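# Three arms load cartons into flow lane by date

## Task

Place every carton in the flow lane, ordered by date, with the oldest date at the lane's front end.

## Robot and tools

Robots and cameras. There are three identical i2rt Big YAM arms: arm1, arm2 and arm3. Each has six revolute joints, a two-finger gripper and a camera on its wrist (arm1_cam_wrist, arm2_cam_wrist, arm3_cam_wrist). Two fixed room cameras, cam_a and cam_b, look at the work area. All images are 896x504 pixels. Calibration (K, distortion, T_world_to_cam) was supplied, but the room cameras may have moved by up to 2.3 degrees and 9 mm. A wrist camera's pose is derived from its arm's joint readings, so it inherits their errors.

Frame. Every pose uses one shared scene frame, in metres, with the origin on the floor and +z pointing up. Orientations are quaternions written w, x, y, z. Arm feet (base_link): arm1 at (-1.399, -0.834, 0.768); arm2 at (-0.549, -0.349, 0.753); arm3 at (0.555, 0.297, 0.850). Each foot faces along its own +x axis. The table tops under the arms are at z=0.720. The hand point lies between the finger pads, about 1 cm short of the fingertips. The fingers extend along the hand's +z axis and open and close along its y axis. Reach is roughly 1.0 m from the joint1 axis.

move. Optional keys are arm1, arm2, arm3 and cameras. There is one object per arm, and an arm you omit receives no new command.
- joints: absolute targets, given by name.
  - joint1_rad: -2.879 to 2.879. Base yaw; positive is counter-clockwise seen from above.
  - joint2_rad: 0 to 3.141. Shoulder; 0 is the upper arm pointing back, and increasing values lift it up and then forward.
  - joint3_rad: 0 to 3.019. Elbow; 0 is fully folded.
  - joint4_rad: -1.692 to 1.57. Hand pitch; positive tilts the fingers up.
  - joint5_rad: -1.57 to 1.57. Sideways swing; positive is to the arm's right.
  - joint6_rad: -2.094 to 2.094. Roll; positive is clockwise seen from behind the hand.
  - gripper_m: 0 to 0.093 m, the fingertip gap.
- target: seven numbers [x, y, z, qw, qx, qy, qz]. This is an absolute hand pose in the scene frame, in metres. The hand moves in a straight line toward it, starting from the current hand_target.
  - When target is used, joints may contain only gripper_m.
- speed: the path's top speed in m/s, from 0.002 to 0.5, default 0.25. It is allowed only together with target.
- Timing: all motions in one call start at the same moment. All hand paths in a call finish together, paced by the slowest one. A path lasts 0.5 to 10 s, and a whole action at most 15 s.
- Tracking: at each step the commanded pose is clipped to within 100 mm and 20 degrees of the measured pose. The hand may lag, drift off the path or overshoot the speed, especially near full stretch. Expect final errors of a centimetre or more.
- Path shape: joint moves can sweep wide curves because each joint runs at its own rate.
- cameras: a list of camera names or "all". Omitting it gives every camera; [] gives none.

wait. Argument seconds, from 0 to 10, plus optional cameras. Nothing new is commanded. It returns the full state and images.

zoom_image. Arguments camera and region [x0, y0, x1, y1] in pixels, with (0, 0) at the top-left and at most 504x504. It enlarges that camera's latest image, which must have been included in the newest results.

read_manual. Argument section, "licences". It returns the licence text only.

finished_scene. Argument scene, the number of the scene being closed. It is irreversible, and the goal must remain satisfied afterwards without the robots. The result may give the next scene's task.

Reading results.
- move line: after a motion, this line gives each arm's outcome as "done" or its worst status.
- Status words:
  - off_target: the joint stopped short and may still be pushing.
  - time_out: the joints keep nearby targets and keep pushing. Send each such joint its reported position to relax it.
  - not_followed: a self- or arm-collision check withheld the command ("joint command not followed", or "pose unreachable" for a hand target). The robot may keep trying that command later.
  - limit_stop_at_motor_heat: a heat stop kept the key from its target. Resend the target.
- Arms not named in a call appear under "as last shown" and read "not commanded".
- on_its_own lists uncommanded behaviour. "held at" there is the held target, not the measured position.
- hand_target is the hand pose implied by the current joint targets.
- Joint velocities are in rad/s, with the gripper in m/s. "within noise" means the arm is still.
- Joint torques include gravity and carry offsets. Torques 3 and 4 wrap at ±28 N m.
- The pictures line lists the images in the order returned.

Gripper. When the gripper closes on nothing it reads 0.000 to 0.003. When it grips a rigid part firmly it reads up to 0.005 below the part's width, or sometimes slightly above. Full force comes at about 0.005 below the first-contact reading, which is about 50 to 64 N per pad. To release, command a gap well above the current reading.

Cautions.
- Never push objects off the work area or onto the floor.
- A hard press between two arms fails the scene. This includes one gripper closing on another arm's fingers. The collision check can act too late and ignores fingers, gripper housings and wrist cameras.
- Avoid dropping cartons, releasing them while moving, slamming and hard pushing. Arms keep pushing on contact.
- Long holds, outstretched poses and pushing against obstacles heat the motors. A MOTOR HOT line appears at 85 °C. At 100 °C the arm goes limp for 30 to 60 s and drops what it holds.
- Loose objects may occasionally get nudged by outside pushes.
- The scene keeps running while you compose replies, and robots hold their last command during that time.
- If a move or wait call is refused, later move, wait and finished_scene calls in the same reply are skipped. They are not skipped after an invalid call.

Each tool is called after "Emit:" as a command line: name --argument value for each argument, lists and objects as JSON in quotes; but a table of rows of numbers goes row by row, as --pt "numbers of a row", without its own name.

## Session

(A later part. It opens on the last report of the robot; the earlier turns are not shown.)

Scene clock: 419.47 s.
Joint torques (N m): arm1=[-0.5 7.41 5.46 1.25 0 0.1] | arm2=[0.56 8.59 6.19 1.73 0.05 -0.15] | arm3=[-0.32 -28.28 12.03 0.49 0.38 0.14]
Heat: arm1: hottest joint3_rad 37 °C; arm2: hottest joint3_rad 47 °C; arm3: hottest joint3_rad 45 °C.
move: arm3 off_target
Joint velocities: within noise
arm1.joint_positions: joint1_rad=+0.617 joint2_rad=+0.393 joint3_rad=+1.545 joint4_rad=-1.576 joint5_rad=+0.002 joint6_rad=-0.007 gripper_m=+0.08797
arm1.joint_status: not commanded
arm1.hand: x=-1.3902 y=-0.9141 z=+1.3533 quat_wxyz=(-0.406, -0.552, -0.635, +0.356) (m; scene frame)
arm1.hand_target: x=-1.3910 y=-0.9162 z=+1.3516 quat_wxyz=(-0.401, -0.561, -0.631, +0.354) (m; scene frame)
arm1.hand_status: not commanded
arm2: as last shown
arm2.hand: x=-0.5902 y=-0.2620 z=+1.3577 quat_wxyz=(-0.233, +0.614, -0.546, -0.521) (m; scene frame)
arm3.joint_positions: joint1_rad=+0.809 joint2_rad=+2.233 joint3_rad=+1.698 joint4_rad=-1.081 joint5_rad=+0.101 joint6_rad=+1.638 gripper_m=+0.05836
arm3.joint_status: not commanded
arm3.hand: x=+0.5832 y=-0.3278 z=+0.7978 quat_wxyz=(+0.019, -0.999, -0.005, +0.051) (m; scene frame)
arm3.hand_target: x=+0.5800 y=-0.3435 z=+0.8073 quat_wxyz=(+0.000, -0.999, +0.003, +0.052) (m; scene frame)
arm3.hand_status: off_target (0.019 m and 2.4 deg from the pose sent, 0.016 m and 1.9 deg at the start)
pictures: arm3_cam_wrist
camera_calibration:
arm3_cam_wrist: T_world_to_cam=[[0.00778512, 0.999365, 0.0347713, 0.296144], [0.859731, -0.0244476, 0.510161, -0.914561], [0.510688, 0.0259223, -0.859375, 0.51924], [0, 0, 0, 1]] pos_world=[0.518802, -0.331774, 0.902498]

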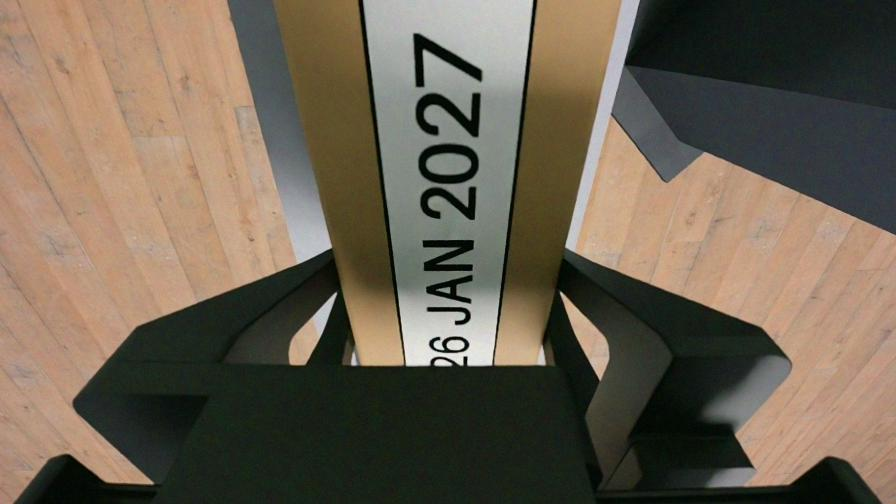

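Emit:
move --arm3 '{"target": [0.58, -0.353, 0.807, 0, 0.99863, -0.003, -0.05234], "speed": 0.1}' --cameras '["arm3_cam_wrist"]'

Emit:
zoom_image --camera "arm3_cam_wrist" --region '[220, 0, 680, 270]'

Scene clock: 424.47 s.
Joint torques (N m): arm1=[-0.62 7.41 5.46 1.24 0 0.1] | arm2=[0.56 8.64 6.17 1.72 0.06 -0.15] | arm3=[-0.21 -28.22 14.28 -0.09 0.39 0.13]
Heat: arm1: hottest joint3_rad 37 °C; arm2: hottest joint3_rad 47 °C; arm3: hottest joint3_rad 46 °C.
move: arm3 off_target
Joint velocities: within noise
arm1, arm2: as last shown
arm3.joint_positions: joint1_rad=+0.809 joint2_rad=+2.249 joint3_rad=+1.711 joint4_rad=-1.081 joint5_rad=+0.101 joint6_rad=+1.638 gripper_m=+0.05836
arm3.joint_status: not commanded
arm3.hand: x=+0.5834 y=-0.3308 z=+0.7927 quat_wxyz=(+0.020, -0.998, -0.005, +0.051) (m; scene frame)
arm3.hand_target: x=+0.5799 y=-0.3519 z=+0.8074 quat_wxyz=(+0.000, -0.999, +0.003, +0.052) (m; scene frame)
arm3.hand_status: off_target (0.027 m and 2.5 deg from the pose sent, 0.027 m and 2.4 deg at the start)
pictures: arm3_cam_wrist
camera_calibration:
arm3_cam_wrist: T_world_to_cam=[[0.00776799, 0.9993, 0.0366062, 0.297954], [0.859837, -0.0253639, 0.509938, -0.912425], [0.51051, 0.0275142, -0.859432, 0.515603], [0, 0, 0, 1]] pos_world=[0.519002, -0.335075, 0.897499]

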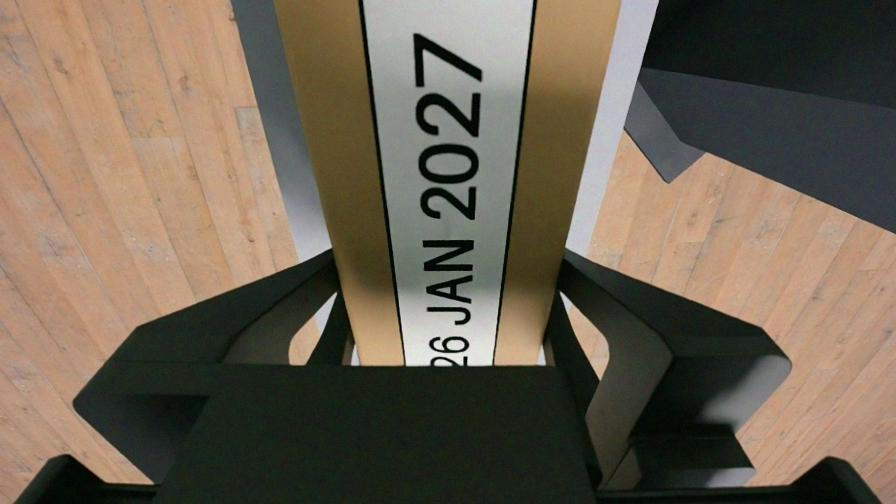

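Scaled by 1.096 from the camera's 896x504 image, which has a finer 1280x720 frame.

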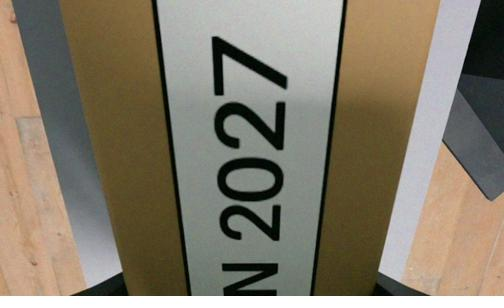

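Emit:
move --arm3 '{"target": [0.58, -0.352, 0.788, 0, 0.99863, -0.003, -0.05234], "speed": 0.06}' --cameras '["arm3_cam_wrist"]'

Emit:
zoom_image --camera "arm3_cam_wrist" --region '[220, 0, 680, 270]'

Scene clock: 427.87 s.
Joint torques (N m): arm1=[-0.56 7.41 5.45 1.26 0 0.11] | arm2=[0.56 8.7 6.17 1.72 0.05 -0.15] | arm3=[-0.44 -26.29 13.19 0.7 0.39 0.13]
Heat: arm1: hottest joint3_rad 37 °C; arm2: hottest joint3_rad 46 °C; arm3: hottest joint3_rad 46 °C.
move: arm3 off_target
Joint velocities: within noise
arm1, arm2: as last shown
arm3.joint_positions: joint1_rad=+0.809 joint2_rad=+2.252 joint3_rad=+1.711 joint4_rad=-1.070 joint5_rad=+0.101 joint6_rad=+1.638 gripper_m=+0.05836
arm3.joint_status: not commanded
arm3.hand: x=+0.5836 y=-0.3330 z=+0.7905 quat_wxyz=(+0.016, -0.999, -0.005, +0.051) (m; scene frame)
arm3.hand_target: x=+0.5800 y=-0.3510 z=+0.7884 quat_wxyz=(+0.000, -0.999, +0.003, +0.052) (m; scene frame)
arm3.hand_status: off_target (0.020 m and 2.1 deg from the pose sent, 0.022 m and 2.5 deg at the start)
pictures: arm3_cam_wrist
camera_calibration:
arm3_cam_wrist: T_world_to_cam=[[0.00774677, 0.99956, 0.0286347, 0.306568], [0.859502, -0.0212911, 0.510689, -0.910548], [0.511074, 0.0206554, -0.859289, 0.510965], [0, 0, 0, 1]] pos_world=[0.519102, -0.336374, 0.895295]

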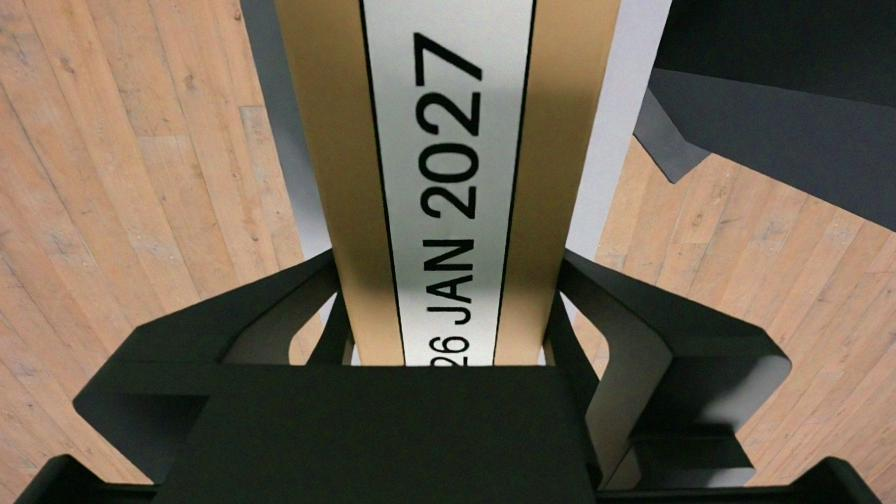

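Scaled by 1.096 from the camera's 896x504 image, which has a finer 1280x720 frame.

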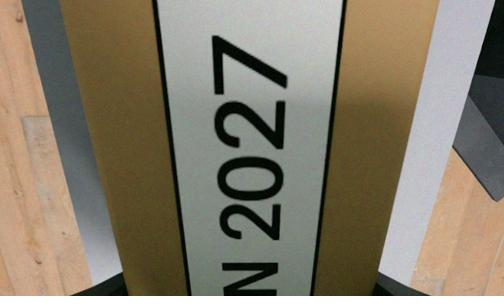

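Emit:
move --arm3 '{"target": [0.58, -0.343, 0.779, 0, 0.99863, -0.003, -0.05234], "speed": 0.05}' --cameras '["arm3_cam_wrist", "cam_b"]'

Emit:
zoom_image --camera "arm3_cam_wrist" --region '[220, 0, 680, 270]'

Emit:
zoom_image --camera "cam_b" --region '[440, 170, 620, 290]'

Scene clock: 431.40 s.
Joint torques (N m): arm1=[-0.62 7.36 5.45 1.24 0 0.11] | arm2=[0.56 8.7 6.19 1.72 0.05 -0.15] | arm3=[-0.44 -26.87 9.62 0.87 0.39 0.13]
Heat: arm1: hottest joint3_rad 37 °C; arm2: hottest joint3_rad 46 °C; arm3: hottest joint3_rad 45 °C.
move: arm3 off_target
Joint velocities: within noise
arm1, arm2: as last shown
arm3.joint_positions: joint1_rad=+0.809 joint2_rad=+2.252 joint3_rad=+1.711 joint4_rad=-1.036 joint5_rad=+0.101 joint6_rad=+1.638 gripper_m=+0.05836
arm3.joint_status: not commanded
arm3.hand: x=+0.5842 y=-0.3407 z=+0.7901 quat_wxyz=(+0.000, -0.999, -0.004, +0.050) (m; scene frame)
arm3.hand_target: x=+0.5801 y=-0.3427 z=+0.7791 quat_wxyz=(+0.000, -0.999, +0.003, +0.052) (m; scene frame)
arm3.hand_status: off_target (0.012 m and 0.8 deg from the pose sent, 0.016 m and 2.0 deg at the start)
pictures: arm3_cam_wrist, cam_b
camera_calibration:
arm3_cam_wrist: T_world_to_cam=[[0.00822323, 0.999959, -0.00366541, 0.339665], [0.858295, -0.00517733, 0.513131, -0.906737], [0.513091, -0.0073656, -0.858302, 0.498843], [0, 0, 0, 1]] pos_world=[0.519502, -0.340672, 0.894678]

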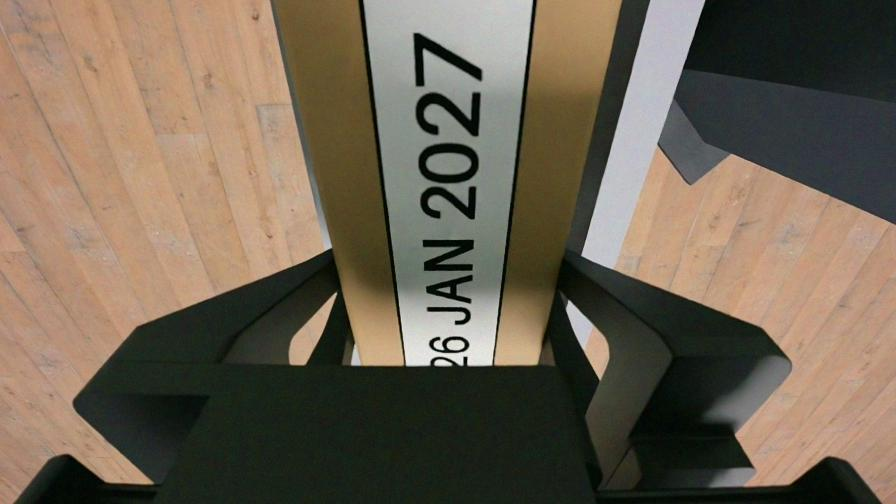

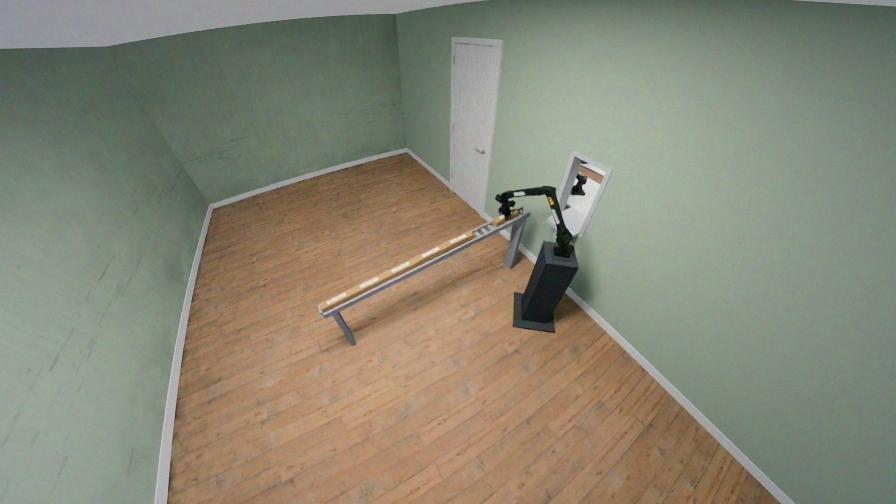

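Scaled by 1.096 from the camera's 896x504 image, which has a finer 1280x720 frame.

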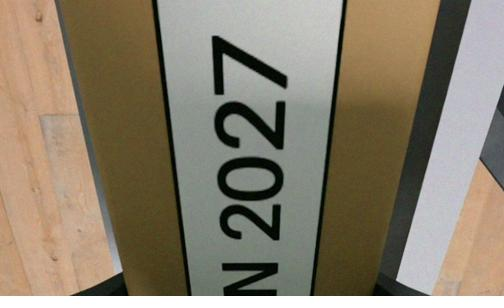

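Scaled by 2.800 from the camera's 896x504 image, which has a finer 1280x720 frame.

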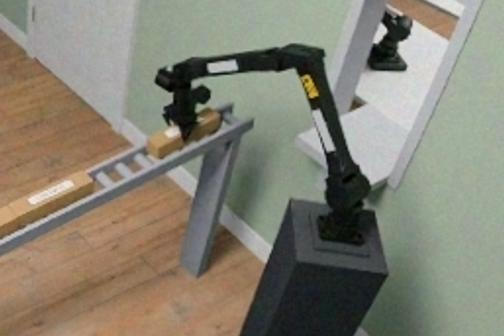

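Emit:
move --arm3 '{"target": [0.58, -0.334, 0.785, 0, 0.99863, -0.003, -0.05234], "speed": 0.05}' --cameras '["arm3_cam_wrist"]'

Emit:
zoom_image --camera "arm3_cam_wrist" --region '[220, 0, 680, 270]'

Scene clock: 440.77 s.
Joint torques (N m): arm1=[-0.56 7.47 5.46 1.28 0 0.11] | arm2=[0.5 8.64 6.19 1.73 0.05 -0.15] | arm3=[-0.26 -28.81 8.16 0.36 0.5 0.13]
Heat: arm1: hottest joint3_rad 37 °C; arm2: hottest joint3_rad 46 °C; arm3: hottest joint3_rad 45 °C.
move: arm3 done
Joint velocities: within noise
arm1: as last shown
arm2.joint_positions: joint1_rad=-0.609 joint2_rad=+0.400 joint3_rad=+1.548 joint4_rad=-1.491 joint5_rad=-0.002 joint6_rad=+0.311 gripper_m=+0.07998
arm2.joint_status: not commanded
arm2.hand: x=-0.5902 y=-0.2620 z=+1.3577 quat_wxyz=(-0.233, +0.614, -0.546, -0.521) (m; scene frame)
arm2.hand_target: x=-0.5901 y=-0.2632 z=+1.3565 quat_wxyz=(-0.232, +0.620, -0.542, -0.517) (m; scene frame)
arm2.hand_status: not commanded
arm3.joint_positions: joint1_rad=+0.809 joint2_rad=+2.245 joint3_rad=+1.690 joint4_rad=-1.016 joint5_rad=+0.098 joint6_rad=+1.641 gripper_m=+0.05836
arm3.joint_status: not commanded
arm3.hand: x=+0.5844 y=-0.3378 z=+0.7877 quat_wxyz=(-0.003, -0.999, -0.002, +0.048) (m; scene frame)
arm3.hand_target: x=+0.5801 y=-0.3340 z=+0.7851 quat_wxyz=(+0.000, -0.999, +0.003, +0.052) (m; scene frame)
arm3.hand_status: done (0.006 m and 0.9 deg from the pose sent, 0.009 m and 0.8 deg at the start)
pictures: arm3_cam_wrist
camera_calibration:
arm3_cam_wrist: T_world_to_cam=[[0.0108946, 0.999885, -0.0105415, 0.340582], [0.856624, -0.00389444, 0.515926, -0.906492], [0.515826, -0.0146509, -0.856568, 0.491269], [0, 0, 0, 1]] pos_world=[0.519403, -0.336875, 0.892079]

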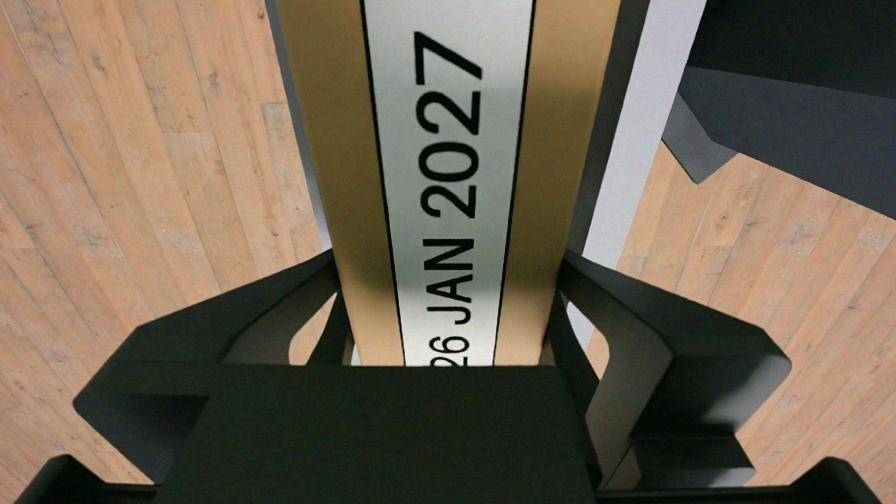

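Scaled by 1.096 from the camera's 896x504 image, which has a finer 1280x720 frame.

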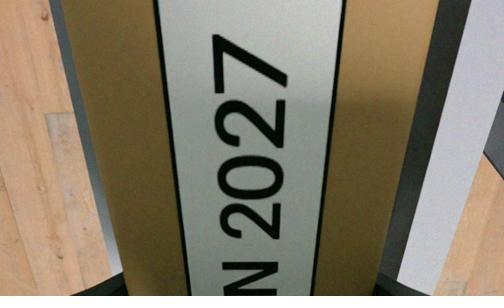

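Emit:
move --arm3 '{"target": [0.58, -0.331, 0.786, 0, 0.99863, -0.003, -0.05234], "speed": 0.1, "joints": {"gripper_m": 0.08}}' --cameras '["arm3_cam_wrist", "cam_b"]'

Emit:
zoom_image --camera "cam_b" --region '[300, 180, 560, 330]'

Scene clock: 444.93 s.
Joint torques (N m): arm1=[-0.56 7.47 5.46 1.25 0 0.11] | arm2=[0.56 8.64 6.2 1.72 0.05 -0.15] | arm3=[-0.26 -29.33 8.62 0.49 0.29 0.11]
Heat: arm1: hottest joint3_rad 37 °C; arm2: hottest joint3_rad 46 °C; arm3: hottest joint3_rad 44 °C.
move: arm3 done
Joint velocities: within noise
arm1, arm2: as last shown
arm3.joint_positions: joint1_rad=+0.809 joint2_rad=+2.244 joint3_rad=+1.671 joint4_rad=-1.015 joint5_rad=+0.104 joint6_rad=+1.641 gripper_m=+0.07994
arm3.joint_status: all done
arm3.hand: x=+0.5829 y=-0.3296 z=+0.7821 quat_wxyz=(+0.005, -0.999, -0.002, +0.052) (m; scene frame)
arm3.hand_target: x=+0.5801 y=-0.3309 z=+0.7859 quat_wxyz=(+0.000, -0.999, +0.003, +0.052) (m; scene frame)
arm3.hand_status: done (0.005 m and 0.9 deg from the pose sent, 0.008 m and 0.8 deg at the start)
pictures: arm3_cam_wrist, cam_b
camera_calibration:
arm3_cam_wrist: T_world_to_cam=[[0.0111646, 0.999915, 0.00678424, 0.318642], [0.860241, -0.0130635, 0.50972, -0.902467], [0.509766, 0.000145239, -0.860313, 0.498812], [0, 0, 0, 1]] pos_world=[0.518504, -0.330477, 0.886979]

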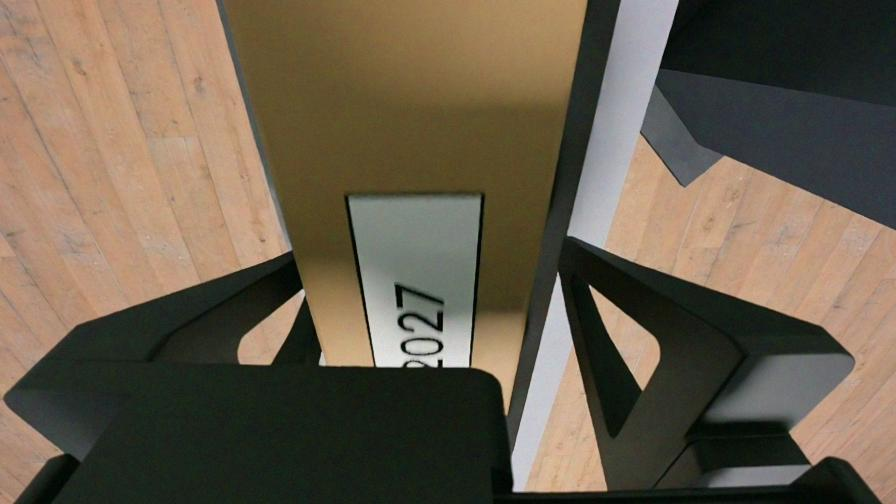

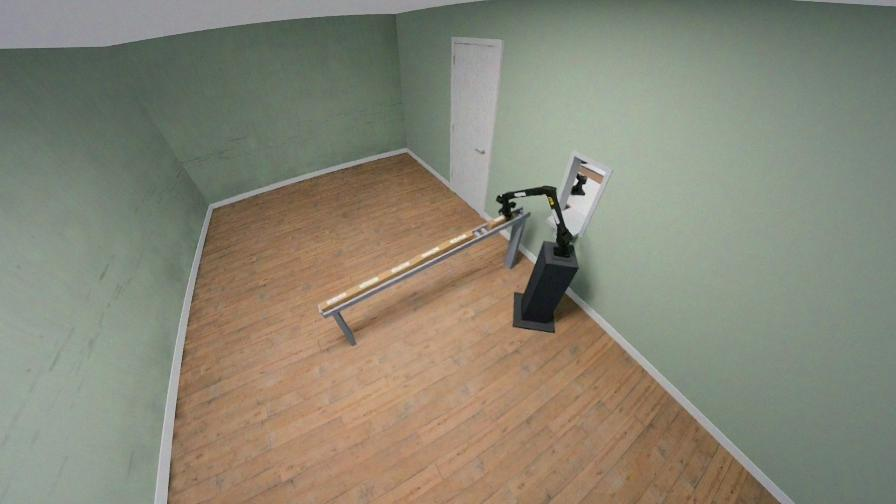

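Scaled by 1.938 from the camera's 896x504 image, which has a finer 1280x720 frame.

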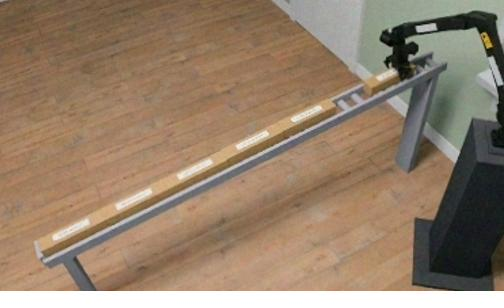

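Emit:
move --arm3 '{"target": [0.575, -0.332, 0.93, 0, 1, 0, 0], "speed": 0.25}' --cameras '["arm3_cam_wrist", "cam_b"]'

Emit:
zoom_image --camera "cam_b" --region '[300, 180, 560, 330]'

Scene clock: 448.53 s.
Joint torques (N m): arm1=[-0.44 7.41 5.46 1.28 0 0.11] | arm2=[0.5 8.59 6.19 1.73 0.05 -0.15] | arm3=[-0.73 -25.05 13.52 -0.06 0.03 -0.03]
Heat: arm1: hottest joint3_rad 37 °C; arm2: hottest joint3_rad 46 °C; arm3: hottest joint3_rad 44 °C.
move: arm3 done
Joint velocities: within noise
arm1, arm2: as last shown
arm3.joint_positions: joint1_rad=+0.776 joint2_rad=+2.048 joint3_rad=+1.754 joint4_rad=-1.282 joint5_rad=+0.005 joint6_rad=+1.614 gripper_m=+0.07994
arm3.joint_status: not commanded
arm3.hand: x=+0.5788 y=-0.3227 z=+0.9296 quat_wxyz=(+0.002, -1.000, +0.001, +0.001) (m; scene frame)
arm3.hand_target: x=+0.5748 y=-0.3317 z=+0.9300 quat_wxyz=(+0.000, -1.000, +0.000, +0.000) (m; scene frame)
arm3.hand_status: done (0.010 m and 0.3 deg from the pose sent, 0.148 m and 5.9 deg at the start)
pictures: arm3_cam_wrist, cam_b
camera_calibration:
arm3_cam_wrist: T_world_to_cam=[[0.0172411, 0.99985, 0.00131627, 0.31239], [0.804713, -0.0146575, 0.593482, -1.02036], [0.593413, -0.00917308, -0.804846, 0.524788], [0, 0, 0, 1]] pos_world=[0.504293, -0.322486, 1.02753]

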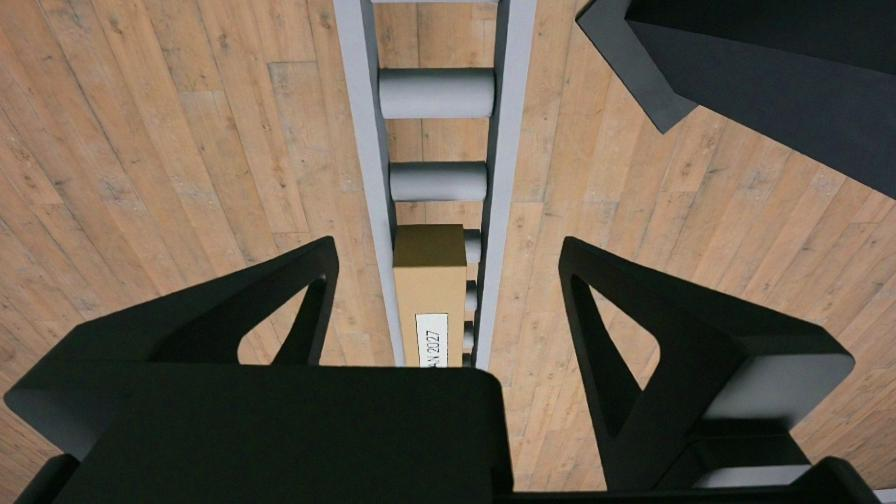

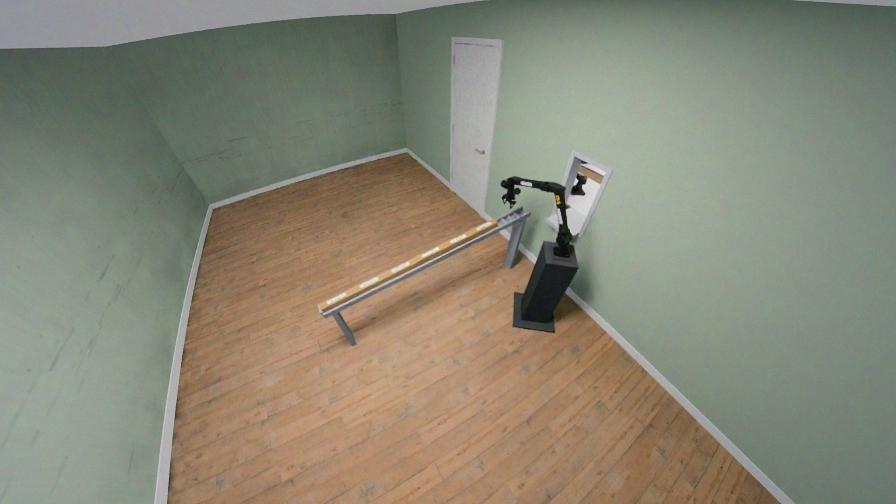

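Scaled by 1.938 from the camera's 896x504 image, which has a finer 1280x720 frame.

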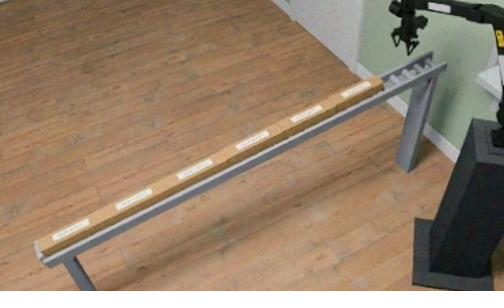

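Emit:
zoom_image --camera "arm3_cam_wrist" --region '[330, 150, 550, 370]'

Emit:
move --cameras '["cam_b"]'

Emit:
zoom_image --camera "cam_b" --region '[400, 190, 540, 290]'

Scaled by 2.291 from the camera's 896x504 image, which has a finer 1280x720 frame.

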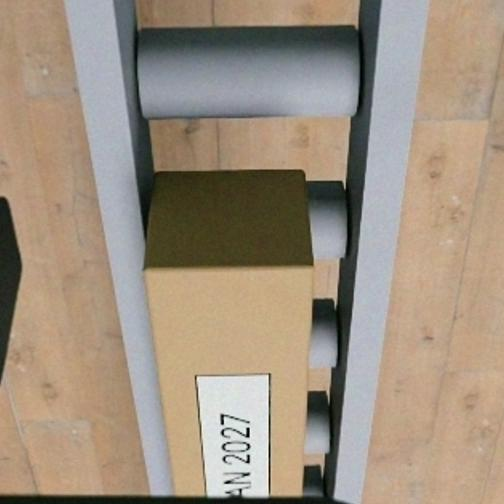

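Scene clock: 451.27 s.
Joint torques (N m): arm1=[-0.56 7.36 5.44 1.28 0.01 0.11] | arm2=[0.56 8.64 6.19 1.73 0.05 -0.14] | arm3=[-0.67 -25.41 13.57 -0.06 0.04 -0.03]
Heat: arm1: hottest joint3_rad 37 °C; arm2: hottest joint3_rad 46 °C; arm3: hottest joint3_rad 45 °C.
Joint velocities: within noise
arm1.joint_positions: joint1_rad=+0.617 joint2_rad=+0.393 joint3_rad=+1.545 joint4_rad=-1.576 joint5_rad=+0.002 joint6_rad=-0.007 gripper_m=+0.08797
arm1.joint_status: not commanded
arm1.hand: x=-1.3902 y=-0.9141 z=+1.3533 quat_wxyz=(-0.406, -0.552, -0.635, +0.356) (m; scene frame)
arm1.hand_target: x=-1.3910 y=-0.9162 z=+1.3516 quat_wxyz=(-0.401, -0.561, -0.631, +0.354) (m; scene frame)
arm1.hand_status: not commanded
arm2.joint_positions: joint1_rad=-0.609 joint2_rad=+0.400 joint3_rad=+1.548 joint4_rad=-1.491 joint5_rad=-0.002 joint6_rad=+0.311 gripper_m=+0.07998
arm2.joint_status: not commanded
arm2.hand: x=-0.5902 y=-0.2620 z=+1.3577 quat_wxyz=(-0.233, +0.614, -0.546, -0.521) (m; scene frame)
arm2.hand_target: x=-0.5901 y=-0.2632 z=+1.3565 quat_wxyz=(-0.232, +0.620, -0.542, -0.517) (m; scene frame)
arm2.hand_status: not commanded
arm3.joint_positions: joint1_rad=+0.776 joint2_rad=+2.048 joint3_rad=+1.754 joint4_rad=-1.282 joint5_rad=+0.005 joint6_rad=+1.614 gripper_m=+0.07994
arm3.joint_status: not commanded
arm3.hand: x=+0.5788 y=-0.3227 z=+0.9296 quat_wxyz=(+0.002, -1.000, +0.001, +0.001) (m; scene frame)
arm3.hand_target: x=+0.5748 y=-0.3317 z=+0.9300 quat_wxyz=(+0.000, -1.000, +0.000, +0.000) (m; scene frame)
arm3.hand_status: done (0.010 m and 0.3 deg from the pose sent, 0.148 m and 5.9 deg at the start)
pictures: cam_b

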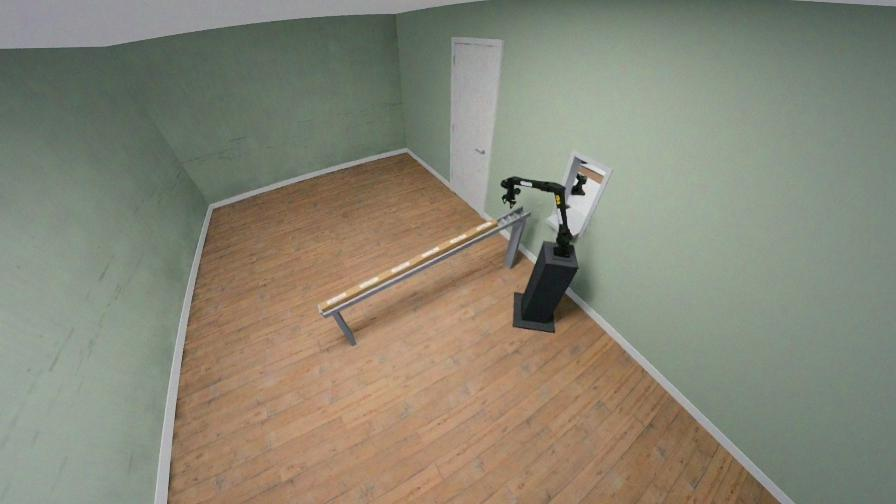

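Scaled by 3.600 from the camera's 896x504 image, which has a finer 1280x720 frame.

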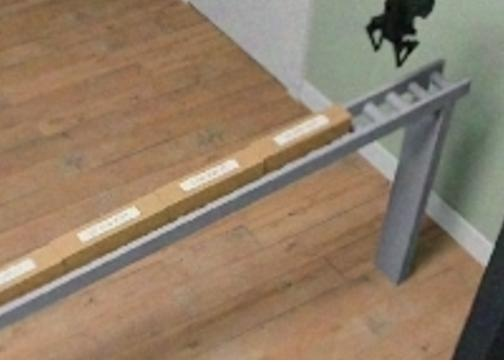

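Emit:
finished_scene --scene 2

The scene is finished: the task was done.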